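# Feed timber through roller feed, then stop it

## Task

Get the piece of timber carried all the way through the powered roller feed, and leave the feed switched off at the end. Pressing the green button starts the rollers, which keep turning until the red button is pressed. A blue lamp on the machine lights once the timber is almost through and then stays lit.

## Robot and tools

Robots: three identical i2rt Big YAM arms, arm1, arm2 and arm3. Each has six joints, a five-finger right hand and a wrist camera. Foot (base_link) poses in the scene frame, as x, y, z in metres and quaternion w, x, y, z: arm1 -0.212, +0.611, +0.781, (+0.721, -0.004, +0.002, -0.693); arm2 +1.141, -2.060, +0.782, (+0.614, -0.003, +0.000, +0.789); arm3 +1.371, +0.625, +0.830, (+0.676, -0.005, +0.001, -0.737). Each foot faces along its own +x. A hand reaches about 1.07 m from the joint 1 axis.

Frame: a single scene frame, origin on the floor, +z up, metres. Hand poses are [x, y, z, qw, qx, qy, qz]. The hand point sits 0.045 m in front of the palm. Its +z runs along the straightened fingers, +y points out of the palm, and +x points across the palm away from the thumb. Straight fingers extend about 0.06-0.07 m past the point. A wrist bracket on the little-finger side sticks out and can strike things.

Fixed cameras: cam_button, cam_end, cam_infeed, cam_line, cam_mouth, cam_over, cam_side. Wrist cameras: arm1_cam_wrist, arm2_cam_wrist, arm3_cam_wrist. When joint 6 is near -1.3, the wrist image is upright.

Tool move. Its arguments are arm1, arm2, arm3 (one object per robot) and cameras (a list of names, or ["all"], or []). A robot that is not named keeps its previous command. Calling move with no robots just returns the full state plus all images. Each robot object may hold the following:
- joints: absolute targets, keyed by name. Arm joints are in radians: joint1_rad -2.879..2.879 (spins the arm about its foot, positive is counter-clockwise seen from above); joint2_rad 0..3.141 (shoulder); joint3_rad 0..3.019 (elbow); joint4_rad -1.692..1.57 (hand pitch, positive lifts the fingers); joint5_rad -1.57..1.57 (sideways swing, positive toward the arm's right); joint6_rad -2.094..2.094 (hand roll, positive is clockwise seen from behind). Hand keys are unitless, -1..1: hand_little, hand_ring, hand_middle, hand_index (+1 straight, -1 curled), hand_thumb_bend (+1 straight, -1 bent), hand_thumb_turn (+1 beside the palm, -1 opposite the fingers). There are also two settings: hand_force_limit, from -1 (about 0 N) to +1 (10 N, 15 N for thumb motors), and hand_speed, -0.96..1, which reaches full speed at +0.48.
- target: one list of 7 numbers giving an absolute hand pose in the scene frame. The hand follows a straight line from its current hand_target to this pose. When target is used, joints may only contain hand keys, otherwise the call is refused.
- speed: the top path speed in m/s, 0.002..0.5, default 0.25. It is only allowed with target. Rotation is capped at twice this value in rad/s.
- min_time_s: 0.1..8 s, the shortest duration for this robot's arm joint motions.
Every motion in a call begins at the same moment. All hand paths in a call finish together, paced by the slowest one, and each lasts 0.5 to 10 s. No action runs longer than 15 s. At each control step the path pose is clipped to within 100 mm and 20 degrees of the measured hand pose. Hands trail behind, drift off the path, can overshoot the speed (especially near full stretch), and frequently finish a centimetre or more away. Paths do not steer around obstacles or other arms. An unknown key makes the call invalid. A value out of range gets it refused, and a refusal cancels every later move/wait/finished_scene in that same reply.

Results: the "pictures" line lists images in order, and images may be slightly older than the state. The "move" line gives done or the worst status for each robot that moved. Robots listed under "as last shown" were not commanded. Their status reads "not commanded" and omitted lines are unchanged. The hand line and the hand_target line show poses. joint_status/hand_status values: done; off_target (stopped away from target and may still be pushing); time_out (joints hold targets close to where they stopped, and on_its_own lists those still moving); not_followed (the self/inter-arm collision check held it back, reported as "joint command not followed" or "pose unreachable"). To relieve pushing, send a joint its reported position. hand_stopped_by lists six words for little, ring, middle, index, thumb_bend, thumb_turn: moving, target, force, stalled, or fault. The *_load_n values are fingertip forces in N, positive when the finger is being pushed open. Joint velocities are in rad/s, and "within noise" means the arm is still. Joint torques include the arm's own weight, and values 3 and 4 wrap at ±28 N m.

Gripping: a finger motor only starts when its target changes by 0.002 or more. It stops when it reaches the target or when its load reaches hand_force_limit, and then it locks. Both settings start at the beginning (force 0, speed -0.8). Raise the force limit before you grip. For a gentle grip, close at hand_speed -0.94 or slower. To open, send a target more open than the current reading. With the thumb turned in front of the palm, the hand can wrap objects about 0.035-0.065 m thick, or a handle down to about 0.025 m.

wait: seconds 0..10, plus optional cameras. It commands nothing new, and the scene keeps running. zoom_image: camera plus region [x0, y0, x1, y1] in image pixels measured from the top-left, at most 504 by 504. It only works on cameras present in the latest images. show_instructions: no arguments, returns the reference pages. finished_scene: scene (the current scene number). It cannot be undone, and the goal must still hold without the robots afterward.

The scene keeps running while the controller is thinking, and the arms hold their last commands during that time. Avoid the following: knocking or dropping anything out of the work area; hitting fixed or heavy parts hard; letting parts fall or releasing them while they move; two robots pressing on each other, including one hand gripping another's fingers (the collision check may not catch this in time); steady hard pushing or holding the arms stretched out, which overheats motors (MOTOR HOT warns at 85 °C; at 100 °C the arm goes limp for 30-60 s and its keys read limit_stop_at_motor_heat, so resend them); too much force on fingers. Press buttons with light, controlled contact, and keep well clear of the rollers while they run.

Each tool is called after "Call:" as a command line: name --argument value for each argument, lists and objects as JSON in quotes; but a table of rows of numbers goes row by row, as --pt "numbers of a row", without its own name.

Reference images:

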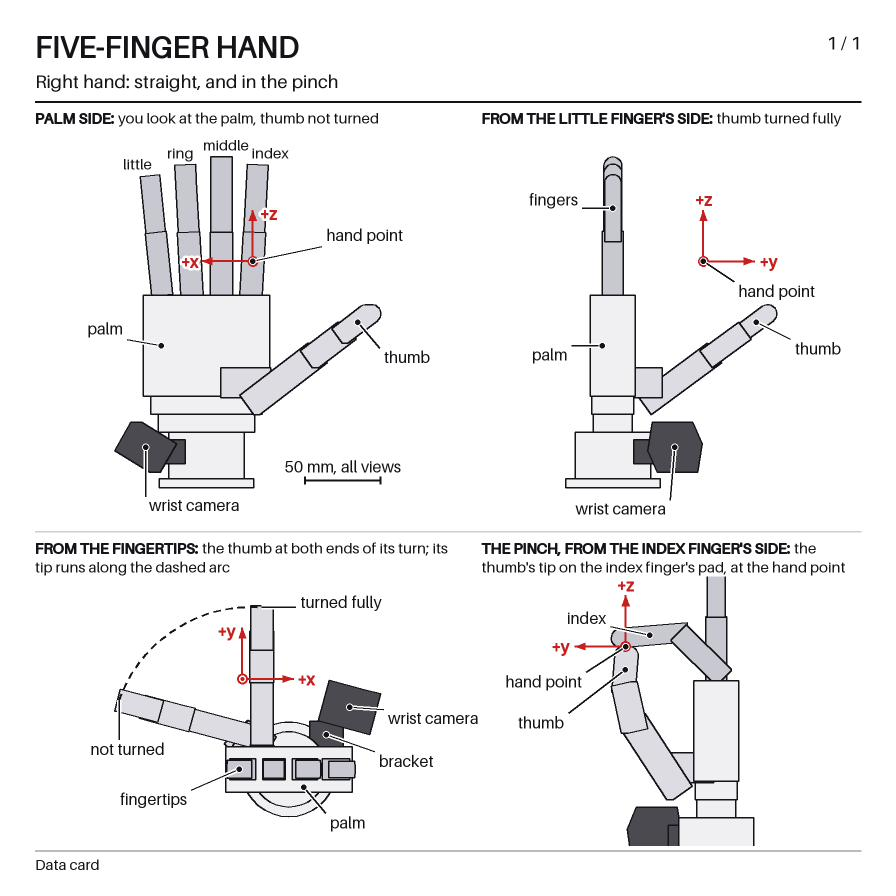

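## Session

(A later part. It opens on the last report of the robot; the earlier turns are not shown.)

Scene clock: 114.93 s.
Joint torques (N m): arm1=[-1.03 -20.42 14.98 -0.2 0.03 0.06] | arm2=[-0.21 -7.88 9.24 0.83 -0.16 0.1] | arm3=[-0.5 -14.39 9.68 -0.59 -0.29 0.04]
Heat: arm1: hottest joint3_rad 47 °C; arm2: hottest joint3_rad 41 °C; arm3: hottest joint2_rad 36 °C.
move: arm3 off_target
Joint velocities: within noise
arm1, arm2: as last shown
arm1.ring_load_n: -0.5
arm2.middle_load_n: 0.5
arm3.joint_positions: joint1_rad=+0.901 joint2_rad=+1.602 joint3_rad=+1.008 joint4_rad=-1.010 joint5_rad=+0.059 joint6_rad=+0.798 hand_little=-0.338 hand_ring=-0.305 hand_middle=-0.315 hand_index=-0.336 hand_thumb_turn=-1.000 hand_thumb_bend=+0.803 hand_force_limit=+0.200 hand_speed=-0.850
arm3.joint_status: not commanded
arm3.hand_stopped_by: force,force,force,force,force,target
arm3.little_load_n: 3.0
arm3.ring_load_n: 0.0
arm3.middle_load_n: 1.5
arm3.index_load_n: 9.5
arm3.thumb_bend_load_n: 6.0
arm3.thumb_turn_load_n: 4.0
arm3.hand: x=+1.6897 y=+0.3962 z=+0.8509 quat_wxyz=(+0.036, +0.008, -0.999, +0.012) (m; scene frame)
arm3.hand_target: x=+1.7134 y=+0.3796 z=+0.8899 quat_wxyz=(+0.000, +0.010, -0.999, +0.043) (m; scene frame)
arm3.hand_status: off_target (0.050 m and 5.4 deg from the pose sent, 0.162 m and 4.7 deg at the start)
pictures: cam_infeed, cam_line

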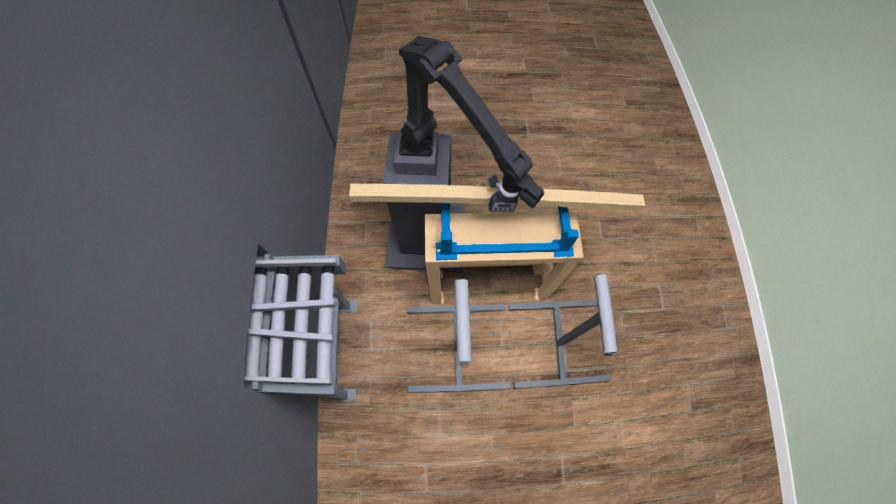

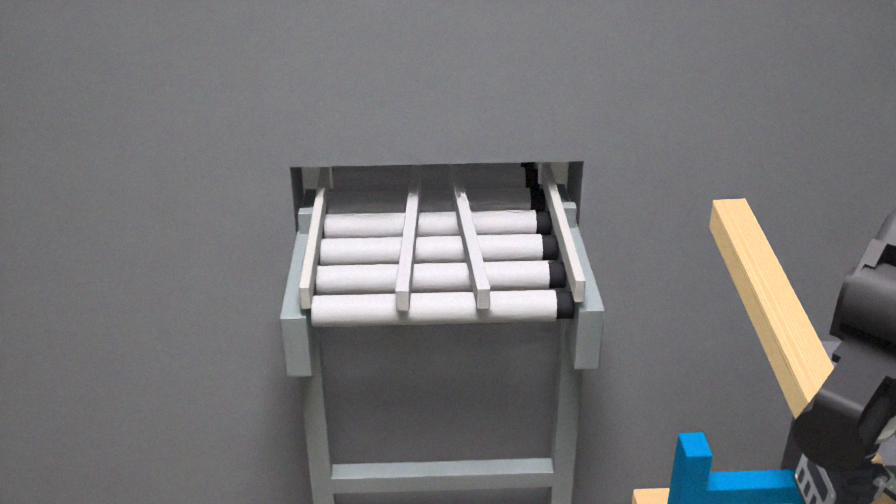

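Call:
move --arm3 '{"target":[1.69,0.28,0.945,0.02,-0.01,0.999,-0.043],"speed":0.2}' --cameras '["cam_infeed", "cam_line"]'

Scene clock: 138.80 s.
Joint torques (N m): arm1=[-0.85 -20.42 14.94 -0.14 0.03 0.06] | arm2=[-0.15 -7.82 9.22 0.84 -0.16 0.1] | arm3=[-0.91 -14.1 10.3 -0.39 -0.4 -0.05]
Heat: arm1: hottest joint3_rad 49 °C; arm2: hottest joint3_rad 42 °C; arm3: hottest joint3_rad 40 °C.
move: arm3 off_target
Joint velocities: within noise
arm1, arm2: as last shown
arm1.ring_load_n: 0.0
arm2.middle_load_n: 0.0
arm2.index_load_n: -0.5
arm3.joint_positions: joint1_rad=+0.703 joint2_rad=+1.644 joint3_rad=+1.243 joint4_rad=-1.146 joint5_rad=+0.016 joint6_rad=+0.608 hand_little=-0.338 hand_ring=-0.305 hand_middle=-0.315 hand_index=-0.336 hand_thumb_turn=-1.000 hand_thumb_bend=+0.803 hand_force_limit=+0.200 hand_speed=-0.850
arm3.joint_status: not commanded
arm3.hand_stopped_by: force,force,force,force,force,target
arm3.little_load_n: 3.0
arm3.ring_load_n: 0.0
arm3.middle_load_n: 1.5
arm3.index_load_n: 9.5
arm3.thumb_bend_load_n: 6.0
arm3.thumb_turn_load_n: 4.0
arm3.hand: x=+1.6734 y=+0.2961 z=+0.9138 quat_wxyz=(+0.003, +0.004, -1.000, +0.017) (m; scene frame)
arm3.hand_target: x=+1.6890 y=+0.2813 z=+0.9451 quat_wxyz=(-0.020, +0.010, -0.999, +0.043) (m; scene frame)
arm3.hand_status: off_target (0.039 m and 4.1 deg from the pose sent, 0.150 m and 7.3 deg at the start)
pictures: cam_infeed, cam_line

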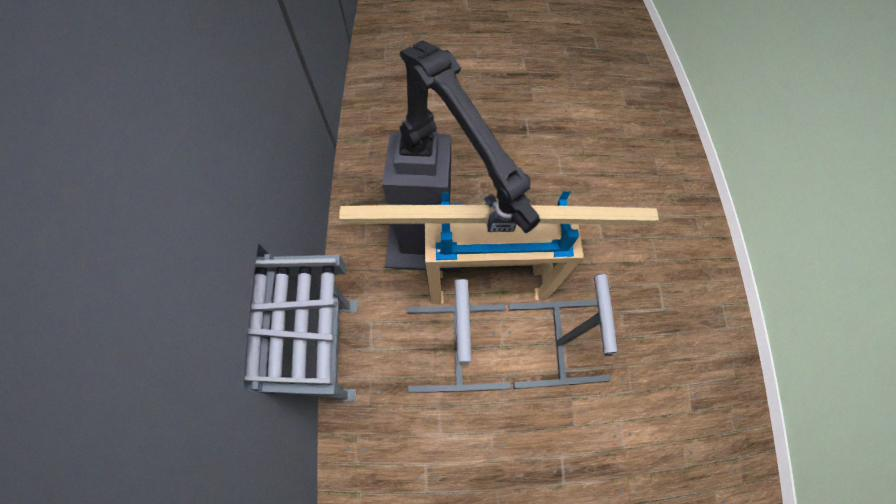

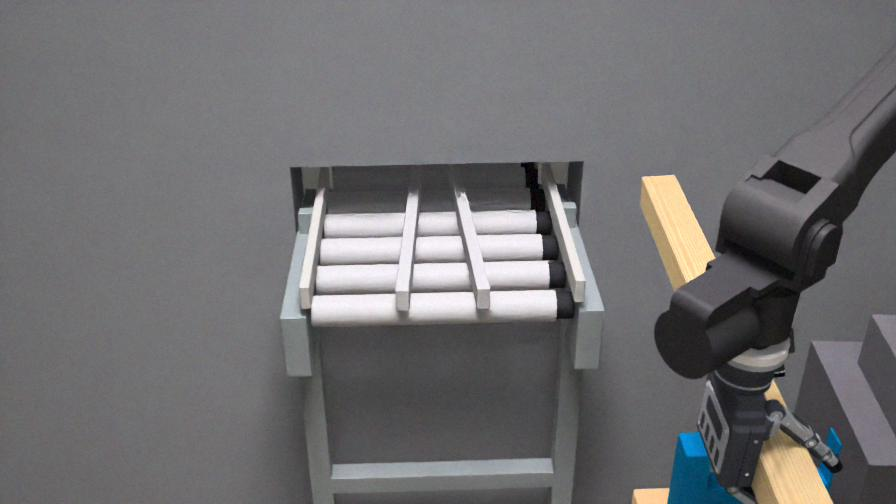

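Call:
move --arm3 '{"target":[1.47,-0.01,0.925,0.02,-0.01,0.999,-0.043],"speed":0.25}'

Call:
move --arm3 '{"target":[1.375,-0.01,0.81,0.02,-0.01,0.999,-0.043],"speed":0.15}' --cameras '["cam_infeed", "cam_line", "cam_mouth"]'

Call:
wait --seconds 0.1 --cameras '["cam_infeed", "cam_mouth"]'

Scene clock: 145.57 s.
Joint torques (N m): arm1=[-0.73 -20.48 15.04 -0.1 0.03 0.05] | arm2=[-0.15 -7.82 9.24 0.84 -0.16 0.1] | arm3=[-1.03 -23.36 11.82 -0.84 -0.35 -0.03]
Heat: arm1: hottest joint3_rad 49 °C; arm2: hottest joint3_rad 42 °C; arm3: hottest joint3_rad 42 °C.
move: arm3 off_target
Joint velocities: within noise
arm1, arm2: as last shown
arm2.index_load_n: 0.0
arm3.joint_positions: joint1_rad=+0.172 joint2_rad=+2.214 joint3_rad=+1.993 joint4_rad=-1.357 joint5_rad=-0.035 joint6_rad=+0.077 hand_little=-0.338 hand_ring=-0.305 hand_middle=-0.315 hand_index=-0.336 hand_thumb_turn=-1.000 hand_thumb_bend=+0.803 hand_force_limit=+0.200 hand_speed=-0.850
arm3.joint_status: not commanded
arm3.hand_stopped_by: force,force,force,force,force,target
arm3.little_load_n: 3.0
arm3.ring_load_n: 0.0
arm3.middle_load_n: 1.5
arm3.index_load_n: 9.5
arm3.thumb_bend_load_n: 6.0
arm3.thumb_turn_load_n: 4.0
arm3.hand: x=+1.4645 y=+0.0146 z=+0.8751 quat_wxyz=(-0.013, +0.004, -1.000, -0.002) (m; scene frame)
arm3.hand_target: x=+1.4696 y=-0.0066 z=+0.9249 quat_wxyz=(-0.020, +0.010, -0.999, +0.044) (m; scene frame)
arm3.hand_status: off_target (0.056 m and 5.3 deg from the pose sent, 0.368 m and 4.1 deg at the start)
pictures: none

Scene clock: 147.20 s.
Joint torques (N m): arm1=[-0.79 -20.48 15.01 -0.14 0.01 0.05] | arm2=[-0.15 -7.88 9.22 0.84 -0.16 0.1] | arm3=[-1.03 -23.65 7.66 0.18 -0.35 -0.01]
Heat: arm1: hottest joint3_rad 49 °C; arm2: hottest joint3_rad 42 °C; arm3: hottest joint3_rad 42 °C.
move: arm3 off_target
Joint velocities: within noise
arm1.joint_positions: joint1_rad=+0.064 joint2_rad=+2.092 joint3_rad=+1.819 joint4_rad=-1.331 joint5_rad=-0.006 joint6_rad=+0.086 hand_little=+1.000 hand_ring=+1.000 hand_middle=+1.000 hand_index=+1.000 hand_thumb_turn=-1.000 hand_thumb_bend=+1.000 hand_force_limit=+0.000 hand_speed=-0.300
arm1.joint_status: not commanded
arm1.hand_stopped_by: target,target,target,target,target,target
arm1.little_load_n: 0.0
arm1.ring_load_n: 0.0
arm1.middle_load_n: 0.0
arm1.index_load_n: 0.0
arm1.thumb_bend_load_n: 0.0
arm1.thumb_turn_load_n: 0.0
arm1.hand: x=-0.1157 y=+0.0472 z=+0.8385 quat_wxyz=(+0.003, +0.009, -1.000, -0.015) (m; scene frame)
arm1.hand_target: x=-0.1151 y=+0.0308 z=+0.8502 quat_wxyz=(+0.000, +0.000, -1.000, +0.000) (m; scene frame)
arm1.hand_status: not commanded
arm2.joint_positions: joint1_rad=+0.149 joint2_rad=+1.444 joint3_rad=+1.173 joint4_rad=-1.323 joint5_rad=+0.001 joint6_rad=+0.389 hand_little=-1.000 hand_ring=-1.000 hand_middle=-1.000 hand_index=+1.000 hand_thumb_turn=+1.000 hand_thumb_bend=+1.000 hand_force_limit=+0.000 hand_speed=-0.300
arm2.joint_status: not commanded
arm2.hand_stopped_by: target,target,target,target,target,target
arm2.little_load_n: 0.0
arm2.ring_load_n: 0.0
arm2.middle_load_n: 0.0
arm2.index_load_n: 0.0
arm2.thumb_bend_load_n: 0.0
arm2.thumb_turn_load_n: 0.0
arm2.hand: x=+0.9552 y=-1.7484 z=+0.9257 quat_wxyz=(+0.012, +1.000, +0.004, +0.007) (m; scene frame)
arm2.hand_target: x=+0.9506 y=-1.7426 z=+0.9300 quat_wxyz=(+0.000, +1.000, +0.000, +0.000) (m; scene frame)
arm2.hand_status: not commanded
arm3.joint_positions: joint1_rad=+0.035 joint2_rad=+2.301 joint3_rad=+1.885 joint4_rad=-1.143 joint5_rad=-0.046 joint6_rad=-0.061 hand_little=-0.338 hand_ring=-0.305 hand_middle=-0.315 hand_index=-0.336 hand_thumb_turn=-1.000 hand_thumb_bend=+0.803 hand_force_limit=+0.200 hand_speed=-0.850
arm3.joint_status: not commanded
arm3.hand_stopped_by: force,force,force,force,force,target
arm3.little_load_n: 3.0
arm3.ring_load_n: 0.0
arm3.middle_load_n: 1.5
arm3.index_load_n: 9.5
arm3.thumb_bend_load_n: 6.0
arm3.thumb_turn_load_n: 4.0
arm3.hand: x=+1.3738 y=+0.0081 z=+0.7785 quat_wxyz=(-0.019, +0.005, -1.000, +0.010) (m; scene frame)
arm3.hand_target: x=+1.3751 y=-0.0090 z=+0.8101 quat_wxyz=(-0.020, +0.010, -0.999, +0.043) (m; scene frame)
arm3.hand_status: off_target (0.036 m and 3.9 deg from the pose sent, 0.113 m and 5.3 deg at the start)
pictures: cam_infeed, cam_line, cam_mouth

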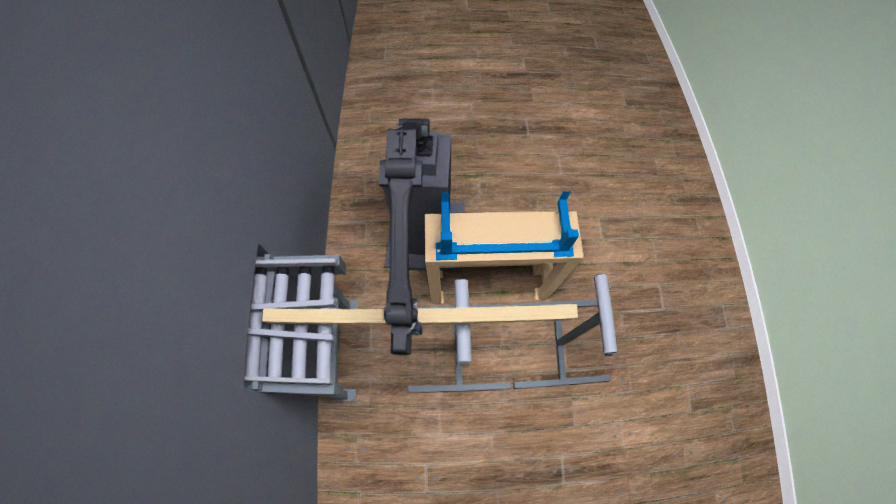

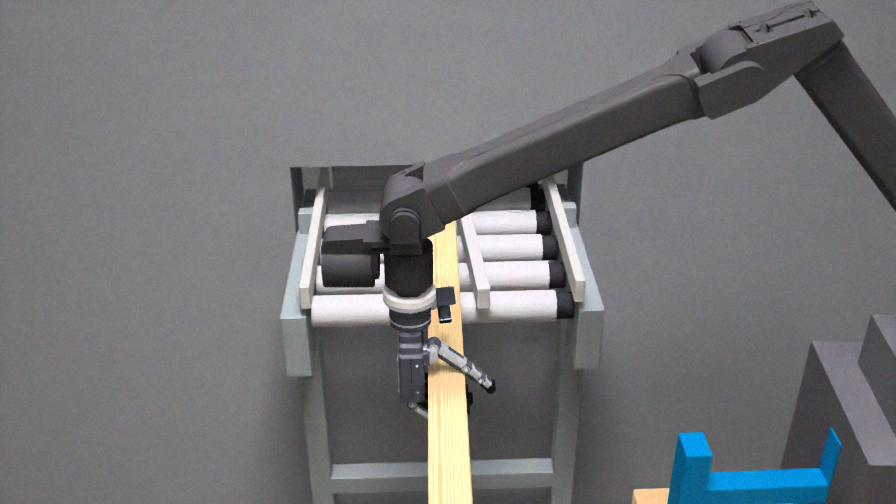

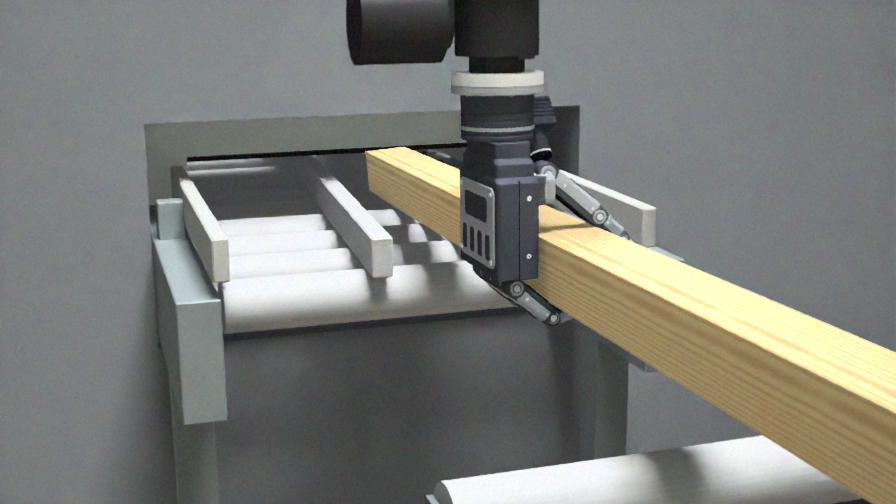

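Scene clock: 147.30 s.
Joint torques (N m): arm1=[-0.85 -20.54 14.91 -0.1 0.02 0.06] | arm2=[-0.15 -7.82 9.22 0.84 -0.16 0.1] | arm3=[-0.44 -23.71 7.61 0.12 -0.34 -0.04]
Heat: arm1: hottest joint3_rad 49 °C; arm2: hottest joint3_rad 42 °C; arm3: hottest joint3_rad 42 °C.
Joint velocities: within noise
arm1.joint_positions: joint1_rad=+0.064 joint2_rad=+2.092 joint3_rad=+1.819 joint4_rad=-1.331 joint5_rad=-0.006 joint6_rad=+0.086 hand_little=+1.000 hand_ring=+1.000 hand_middle=+1.000 hand_index=+1.000 hand_thumb_turn=-1.000 hand_thumb_bend=+1.000 hand_force_limit=+0.000 hand_speed=-0.300
arm1.joint_status: not commanded
arm1.hand_stopped_by: target,target,target,target,target,target
arm1.little_load_n: 0.0
arm1.ring_load_n: 0.0
arm1.middle_load_n: 0.0
arm1.index_load_n: 0.0
arm1.thumb_bend_load_n: 0.0
arm1.thumb_turn_load_n: 0.0
arm1.hand: x=-0.1157 y=+0.0472 z=+0.8385 quat_wxyz=(+0.003, +0.009, -1.000, -0.015) (m; scene frame)
arm1.hand_target: x=-0.1151 y=+0.0308 z=+0.8502 quat_wxyz=(+0.000, +0.000, -1.000, +0.000) (m; scene frame)
arm1.hand_status: not commanded
arm2.joint_positions: joint1_rad=+0.149 joint2_rad=+1.444 joint3_rad=+1.173 joint4_rad=-1.323 joint5_rad=+0.001 joint6_rad=+0.389 hand_little=-1.000 hand_ring=-1.000 hand_middle=-1.000 hand_index=+1.000 hand_thumb_turn=+1.000 hand_thumb_bend=+1.000 hand_force_limit=+0.000 hand_speed=-0.300
arm2.joint_status: not commanded
arm2.hand_stopped_by: target,target,target,target,target,target
arm2.little_load_n: 0.0
arm2.ring_load_n: 0.0
arm2.middle_load_n: 0.0
arm2.index_load_n: 0.0
arm2.thumb_bend_load_n: 0.0
arm2.thumb_turn_load_n: 0.0
arm2.hand: x=+0.9552 y=-1.7484 z=+0.9257 quat_wxyz=(+0.012, +1.000, +0.004, +0.007) (m; scene frame)
arm2.hand_target: x=+0.9506 y=-1.7426 z=+0.9300 quat_wxyz=(+0.000, +1.000, +0.000, +0.000) (m; scene frame)
arm2.hand_status: not commanded
arm3.joint_positions: joint1_rad=+0.035 joint2_rad=+2.301 joint3_rad=+1.885 joint4_rad=-1.143 joint5_rad=-0.046 joint6_rad=-0.061 hand_little=-0.338 hand_ring=-0.305 hand_middle=-0.315 hand_index=-0.336 hand_thumb_turn=-1.000 hand_thumb_bend=+0.803 hand_force_limit=+0.200 hand_speed=-0.850
arm3.joint_status: not commanded
arm3.hand_stopped_by: force,force,force,force,force,target
arm3.little_load_n: 3.0
arm3.ring_load_n: 0.0
arm3.middle_load_n: 1.5
arm3.index_load_n: 9.5
arm3.thumb_bend_load_n: 6.0
arm3.thumb_turn_load_n: 4.0
arm3.hand: x=+1.3738 y=+0.0081 z=+0.7785 quat_wxyz=(-0.019, +0.005, -1.000, +0.010) (m; scene frame)
arm3.hand_target: x=+1.3751 y=-0.0090 z=+0.8101 quat_wxyz=(-0.020, +0.010, -0.999, +0.043) (m; scene frame)
arm3.hand_status: off_target (0.036 m and 3.9 deg from the pose sent, 0.113 m and 5.3 deg at the start)
wait: 0.10 s; no rest
pictures: cam_infeed, cam_mouth

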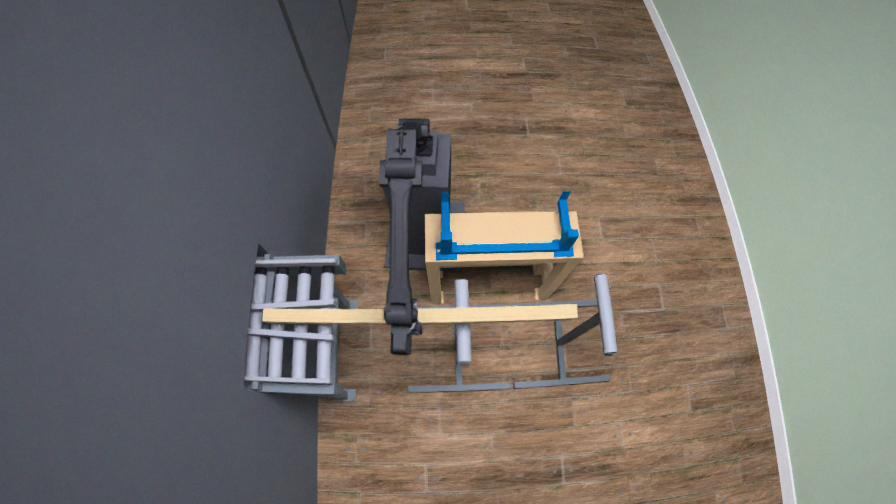

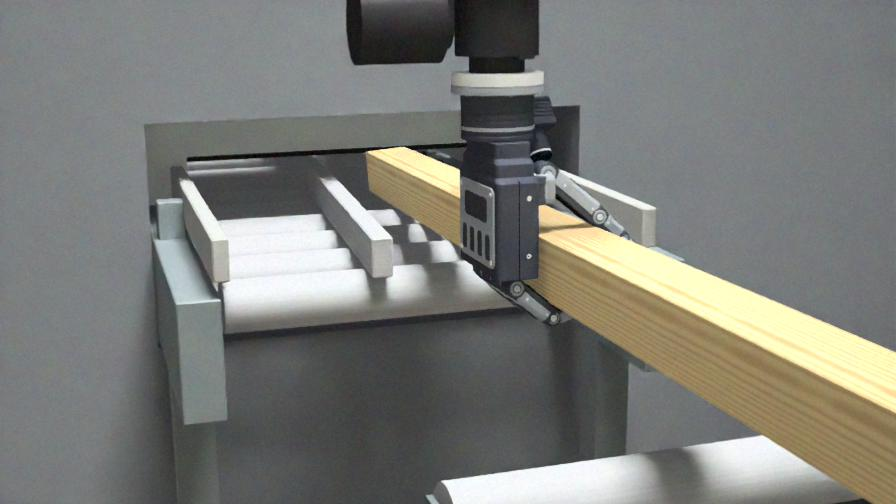

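Call:
move --arm3 '{"target":[1.36,-0.005,0.735,0.02,-0.006,0.999,-0.035],"speed":0.12}' --cameras '["cam_infeed", "cam_mouth"]'

Call:
move --arm3 '{"target":[1.34,0.0,0.69,0.015,-0.006,0.999,-0.03],"speed":0.08}' --cameras '["cam_infeed", "cam_mouth", "cam_line"]'

Scene clock: 167.93 s.
Joint torques (N m): arm1=[-0.79 -20.78 14.97 -0.03 0.03 0.06] | arm2=[-0.15 -7.88 9.24 0.84 -0.16 0.1] | arm3=[-1.85 -22.24 6.65 0.4 -0.4 -0.07]
Heat: arm1: hottest joint3_rad 50 °C; arm2: hottest joint3_rad 42 °C; arm3: hottest joint2_rad 45 °C.
move: arm3 off_target
Joint velocities: within noise
arm1, arm2: as last shown
arm3.joint_positions: joint1_rad=+0.023 joint2_rad=+2.374 joint3_rad=+1.848 joint4_rad=-1.030 joint5_rad=-0.044 joint6_rad=-0.070 hand_little=-0.338 hand_ring=-0.305 hand_middle=-0.316 hand_index=-0.336 hand_thumb_turn=-1.000 hand_thumb_bend=+0.803 hand_force_limit=+0.200 hand_speed=-0.850
arm3.joint_status: not commanded
arm3.hand_stopped_by: force,force,force,force,force,target
arm3.little_load_n: 0.0
arm3.ring_load_n: 0.5
arm3.middle_load_n: 0.0
arm3.index_load_n: 10.5
arm3.thumb_bend_load_n: 5.5
arm3.thumb_turn_load_n: 2.0
arm3.hand: x=+1.3652 y=+0.0100 z=+0.7183 quat_wxyz=(-0.018, +0.003, -1.000, +0.011) (m; scene frame)
arm3.hand_target: x=+1.3598 y=-0.0045 z=+0.7352 quat_wxyz=(-0.020, +0.006, -0.999, +0.035) (m; scene frame)
arm3.hand_status: off_target (0.023 m and 2.7 deg from the pose sent, 0.047 m and 2.9 deg at the start)
pictures: cam_infeed, cam_mouth

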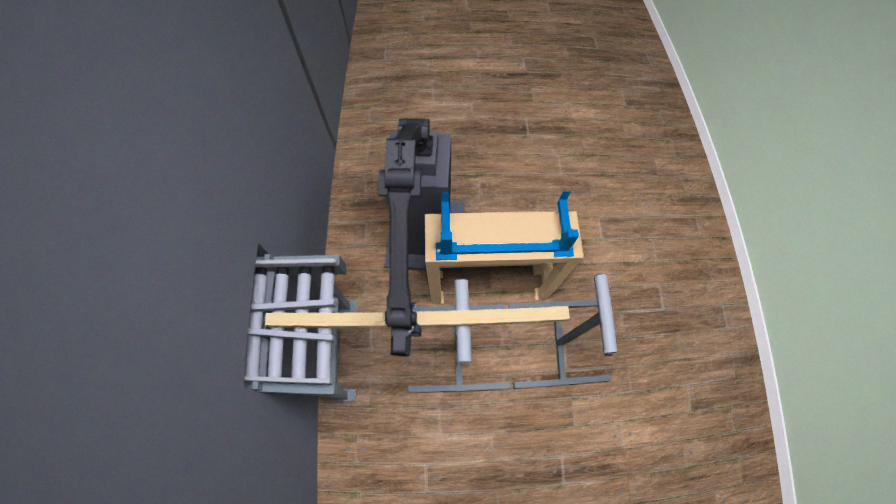

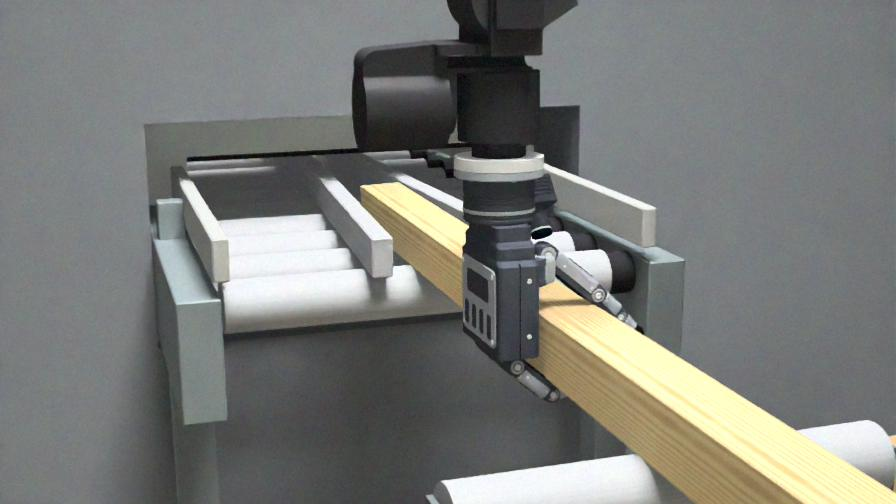

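Scene clock: 169.07 s.
Joint torques (N m): arm1=[-0.67 -20.54 14.99 -0.14 0.02 0.06] | arm2=[-0.15 -7.82 9.21 0.85 -0.16 0.1] | arm3=[-2.37 -17.85 5.81 1.88 -0.04 -0.04]
Heat: arm1: hottest joint3_rad 50 °C; arm2: hottest joint3_rad 42 °C; arm3: hottest joint2_rad 45 °C.
move: arm3 off_target
Joint velocities: within noise
arm1, arm2: as last shown
arm2.little_load_n: 0.5
arm3.joint_positions: joint1_rad=+0.005 joint2_rad=+2.374 joint3_rad=+1.845 joint4_rad=-1.003 joint5_rad=-0.044 joint6_rad=-0.098 hand_little=-0.338 hand_ring=-0.305 hand_middle=-0.316 hand_index=-0.336 hand_thumb_turn=-1.000 hand_thumb_bend=+0.803 hand_force_limit=+0.200 hand_speed=-0.850
arm3.joint_status: not commanded
arm3.hand_stopped_by: force,force,force,force,force,target
arm3.little_load_n: 0.0
arm3.ring_load_n: 0.0
arm3.middle_load_n: 0.0
arm3.index_load_n: 9.0
arm3.thumb_bend_load_n: 7.0
arm3.thumb_turn_load_n: 2.5
arm3.hand: x=+1.3520 y=+0.0051 z=+0.7160 quat_wxyz=(-0.016, +0.009, -1.000, +0.024) (m; scene frame)
arm3.hand_target: x=+1.3401 y=+0.0013 z=+0.6910 quat_wxyz=(-0.015, +0.006, -0.999, +0.030) (m; scene frame)
arm3.hand_status: off_target (0.029 m and 0.8 deg from the pose sent, 0.039 m and 2.2 deg at the start)
pictures: cam_infeed, cam_line, cam_mouth

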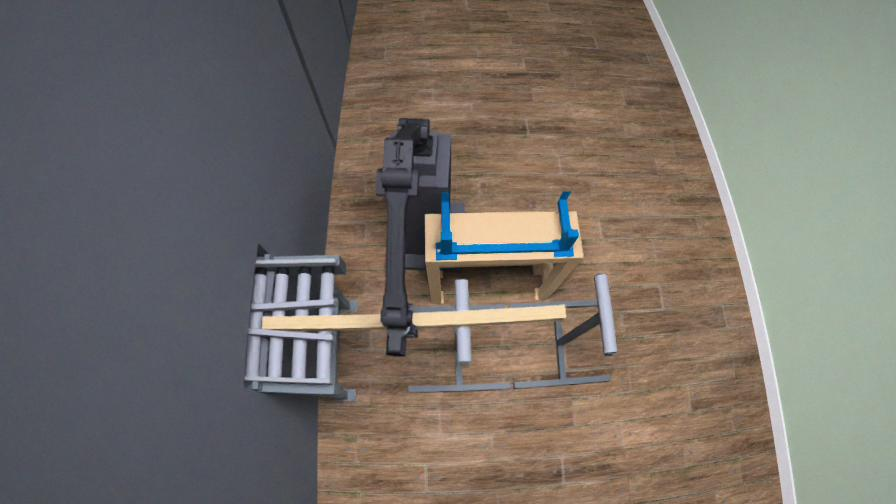

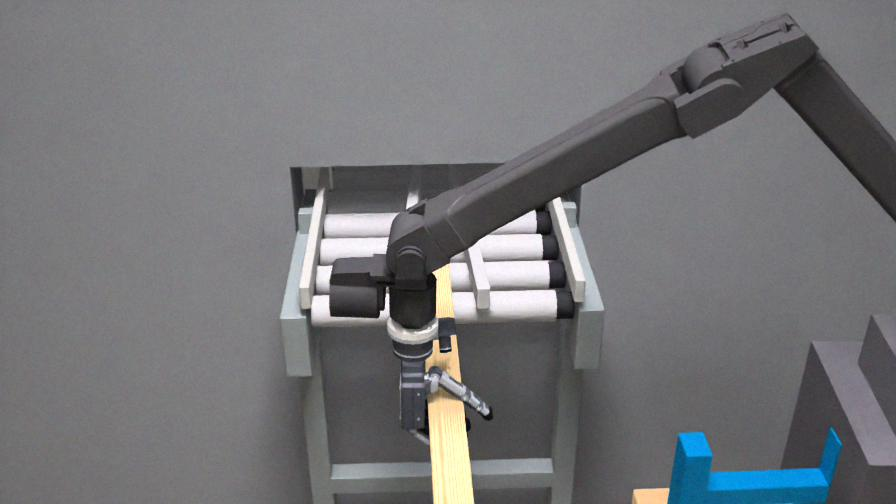

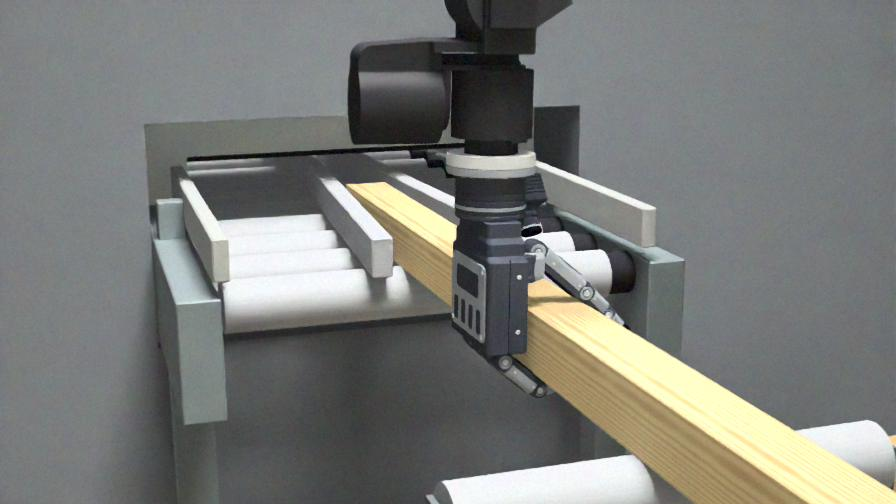

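Call:
move --arm3 '{"target":[1.27,0.011,0.69,0.01,-0.004,0.999,-0.025],"speed":0.1}' --cameras '["cam_infeed", "cam_mouth"]'

Call:
wait --seconds 0.1 --cameras '["cam_infeed", "cam_mouth"]'

Scene clock: 177.23 s.
Joint torques (N m): arm1=[-0.67 -20.48 14.94 -0.1 0.01 0.06] | arm2=[-0.15 -7.88 9.24 0.83 -0.16 0.1] | arm3=[-1.49 -17.49 6.76 0.77 0.06 -0.05]
Heat: arm1: hottest joint3_rad 50 °C; arm2: hottest joint3_rad 42 °C; arm3: hottest joint2_rad 43 °C.
move: arm3 off_target
Joint velocities: within noise
arm1, arm2: as last shown
arm1.thumb_bend_load_n: -0.5
arm2.little_load_n: 0.0
arm3.joint_positions: joint1_rad=-0.109 joint2_rad=+2.374 joint3_rad=+1.844 joint4_rad=-0.988 joint5_rad=-0.040 joint6_rad=-0.196 hand_little=-0.338 hand_ring=-0.305 hand_middle=-0.316 hand_index=-0.336 hand_thumb_turn=-1.000 hand_thumb_bend=+0.803 hand_force_limit=+0.200 hand_speed=-0.850
arm3.joint_status: not commanded
arm3.hand_stopped_by: force,force,force,force,force,target
arm3.little_load_n: 1.0
arm3.ring_load_n: 0.0
arm3.middle_load_n: 0.0
arm3.index_load_n: 4.5
arm3.thumb_bend_load_n: 6.0
arm3.thumb_turn_load_n: -0.5
arm3.hand: x=+1.2739 y=+0.0112 z=+0.7150 quat_wxyz=(-0.011, +0.001, -0.999, +0.032) (m; scene frame)
arm3.hand_target: x=+1.2703 y=+0.0119 z=+0.6907 quat_wxyz=(-0.010, +0.004, -1.000, +0.025) (m; scene frame)
arm3.hand_status: off_target (0.025 m and 0.9 deg from the pose sent, 0.086 m and 0.9 deg at the start)
pictures: cam_infeed, cam_mouth

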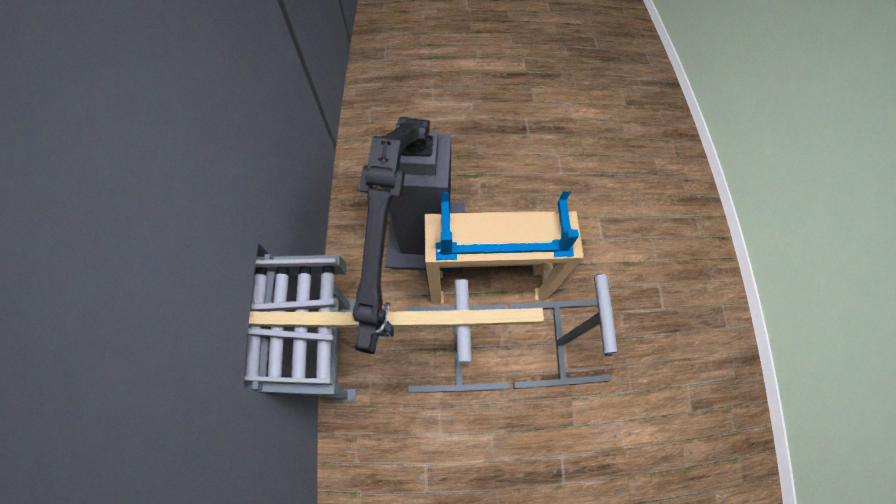

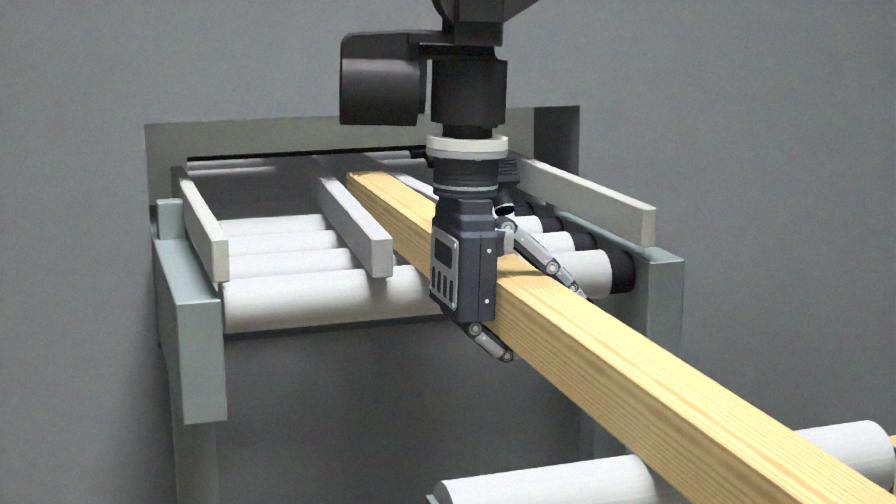

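Scene clock: 177.33 s.
Joint torques (N m): arm1=[-1.03 -20.72 14.98 -0.1 0.02 0.04] | arm2=[-0.15 -7.88 9.24 0.84 -0.17 0.1] | arm3=[-1.38 -17.32 6.76 0.83 0.05 -0.05]
Heat: arm1: hottest joint3_rad 50 °C; arm2: hottest joint3_rad 42 °C; arm3: hottest joint2_rad 43 °C.
Joint velocities: within noise
arm1.joint_positions: joint1_rad=+0.064 joint2_rad=+2.092 joint3_rad=+1.819 joint4_rad=-1.331 joint5_rad=-0.006 joint6_rad=+0.086 hand_little=+1.000 hand_ring=+1.000 hand_middle=+1.000 hand_index=+1.000 hand_thumb_turn=-1.000 hand_thumb_bend=+1.000 hand_force_limit=+0.000 hand_speed=-0.300
arm1.joint_status: not commanded
arm1.hand_stopped_by: target,target,target,target,target,target
arm1.little_load_n: 0.0
arm1.ring_load_n: 0.0
arm1.middle_load_n: 0.0
arm1.index_load_n: 0.0
arm1.thumb_bend_load_n: 0.0
arm1.thumb_turn_load_n: 0.0
arm1.hand: x=-0.1157 y=+0.0472 z=+0.8385 quat_wxyz=(+0.003, +0.009, -1.000, -0.015) (m; scene frame)
arm1.hand_target: x=-0.1151 y=+0.0308 z=+0.8502 quat_wxyz=(+0.000, +0.000, -1.000, +0.000) (m; scene frame)
arm1.hand_status: not commanded
arm2.joint_positions: joint1_rad=+0.149 joint2_rad=+1.444 joint3_rad=+1.173 joint4_rad=-1.323 joint5_rad=+0.001 joint6_rad=+0.389 hand_little=-1.000 hand_ring=-1.000 hand_middle=-1.000 hand_index=+1.000 hand_thumb_turn=+1.000 hand_thumb_bend=+1.000 hand_force_limit=+0.000 hand_speed=-0.300
arm2.joint_status: not commanded
arm2.hand_stopped_by: target,target,target,target,target,target
arm2.little_load_n: 0.0
arm2.ring_load_n: 0.0
arm2.middle_load_n: 0.0
arm2.index_load_n: 0.0
arm2.thumb_bend_load_n: 0.0
arm2.thumb_turn_load_n: 0.0
arm2.hand: x=+0.9552 y=-1.7484 z=+0.9257 quat_wxyz=(+0.012, +1.000, +0.004, +0.007) (m; scene frame)
arm2.hand_target: x=+0.9506 y=-1.7426 z=+0.9300 quat_wxyz=(+0.000, +1.000, +0.000, +0.000) (m; scene frame)
arm2.hand_status: not commanded
arm3.joint_positions: joint1_rad=-0.109 joint2_rad=+2.374 joint3_rad=+1.844 joint4_rad=-0.988 joint5_rad=-0.040 joint6_rad=-0.196 hand_little=-0.338 hand_ring=-0.305 hand_middle=-0.316 hand_index=-0.336 hand_thumb_turn=-1.000 hand_thumb_bend=+0.803 hand_force_limit=+0.200 hand_speed=-0.850
arm3.joint_status: not commanded
arm3.hand_stopped_by: force,force,force,force,force,target
arm3.little_load_n: 1.0
arm3.ring_load_n: 0.0
arm3.middle_load_n: 0.0
arm3.index_load_n: 5.0
arm3.thumb_bend_load_n: 5.5
arm3.thumb_turn_load_n: -0.5
arm3.hand: x=+1.2739 y=+0.0112 z=+0.7150 quat_wxyz=(-0.011, +0.001, -0.999, +0.032) (m; scene frame)
arm3.hand_target: x=+1.2703 y=+0.0119 z=+0.6907 quat_wxyz=(-0.010, +0.004, -1.000, +0.025) (m; scene frame)
arm3.hand_status: off_target (0.025 m and 0.9 deg from the pose sent, 0.086 m and 0.9 deg at the start)
wait: 0.10 s; no rest
pictures: cam_infeed, cam_mouth

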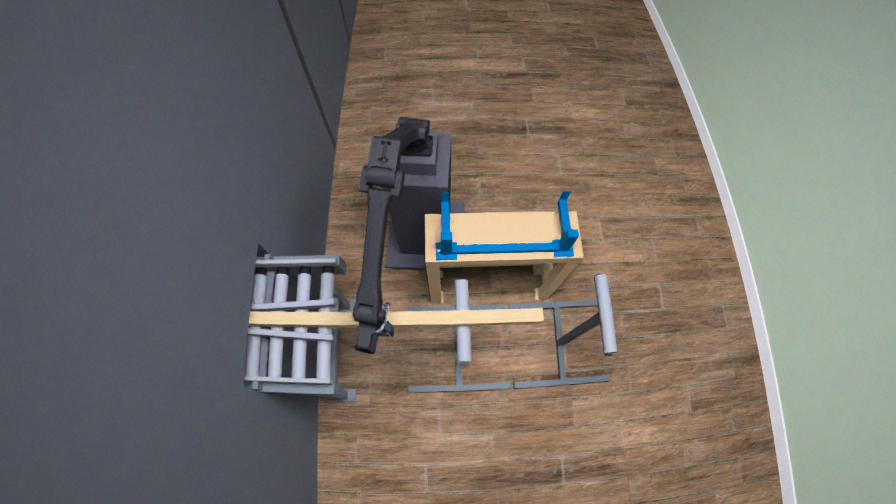

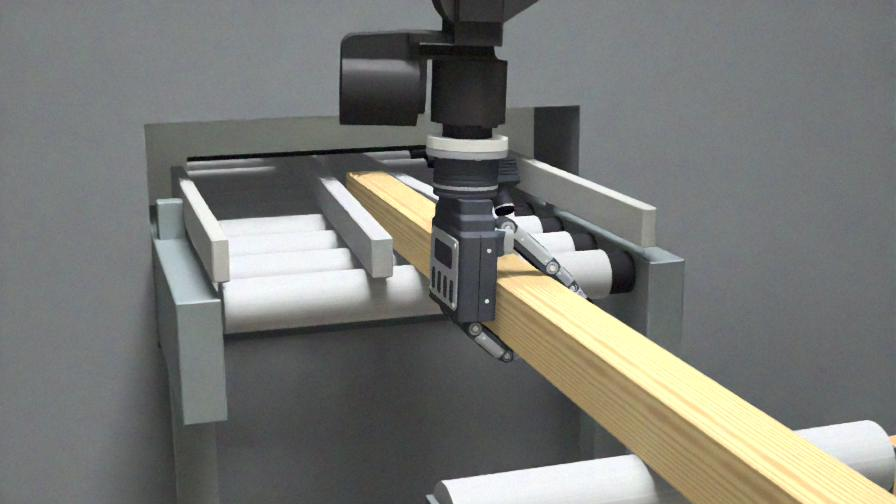

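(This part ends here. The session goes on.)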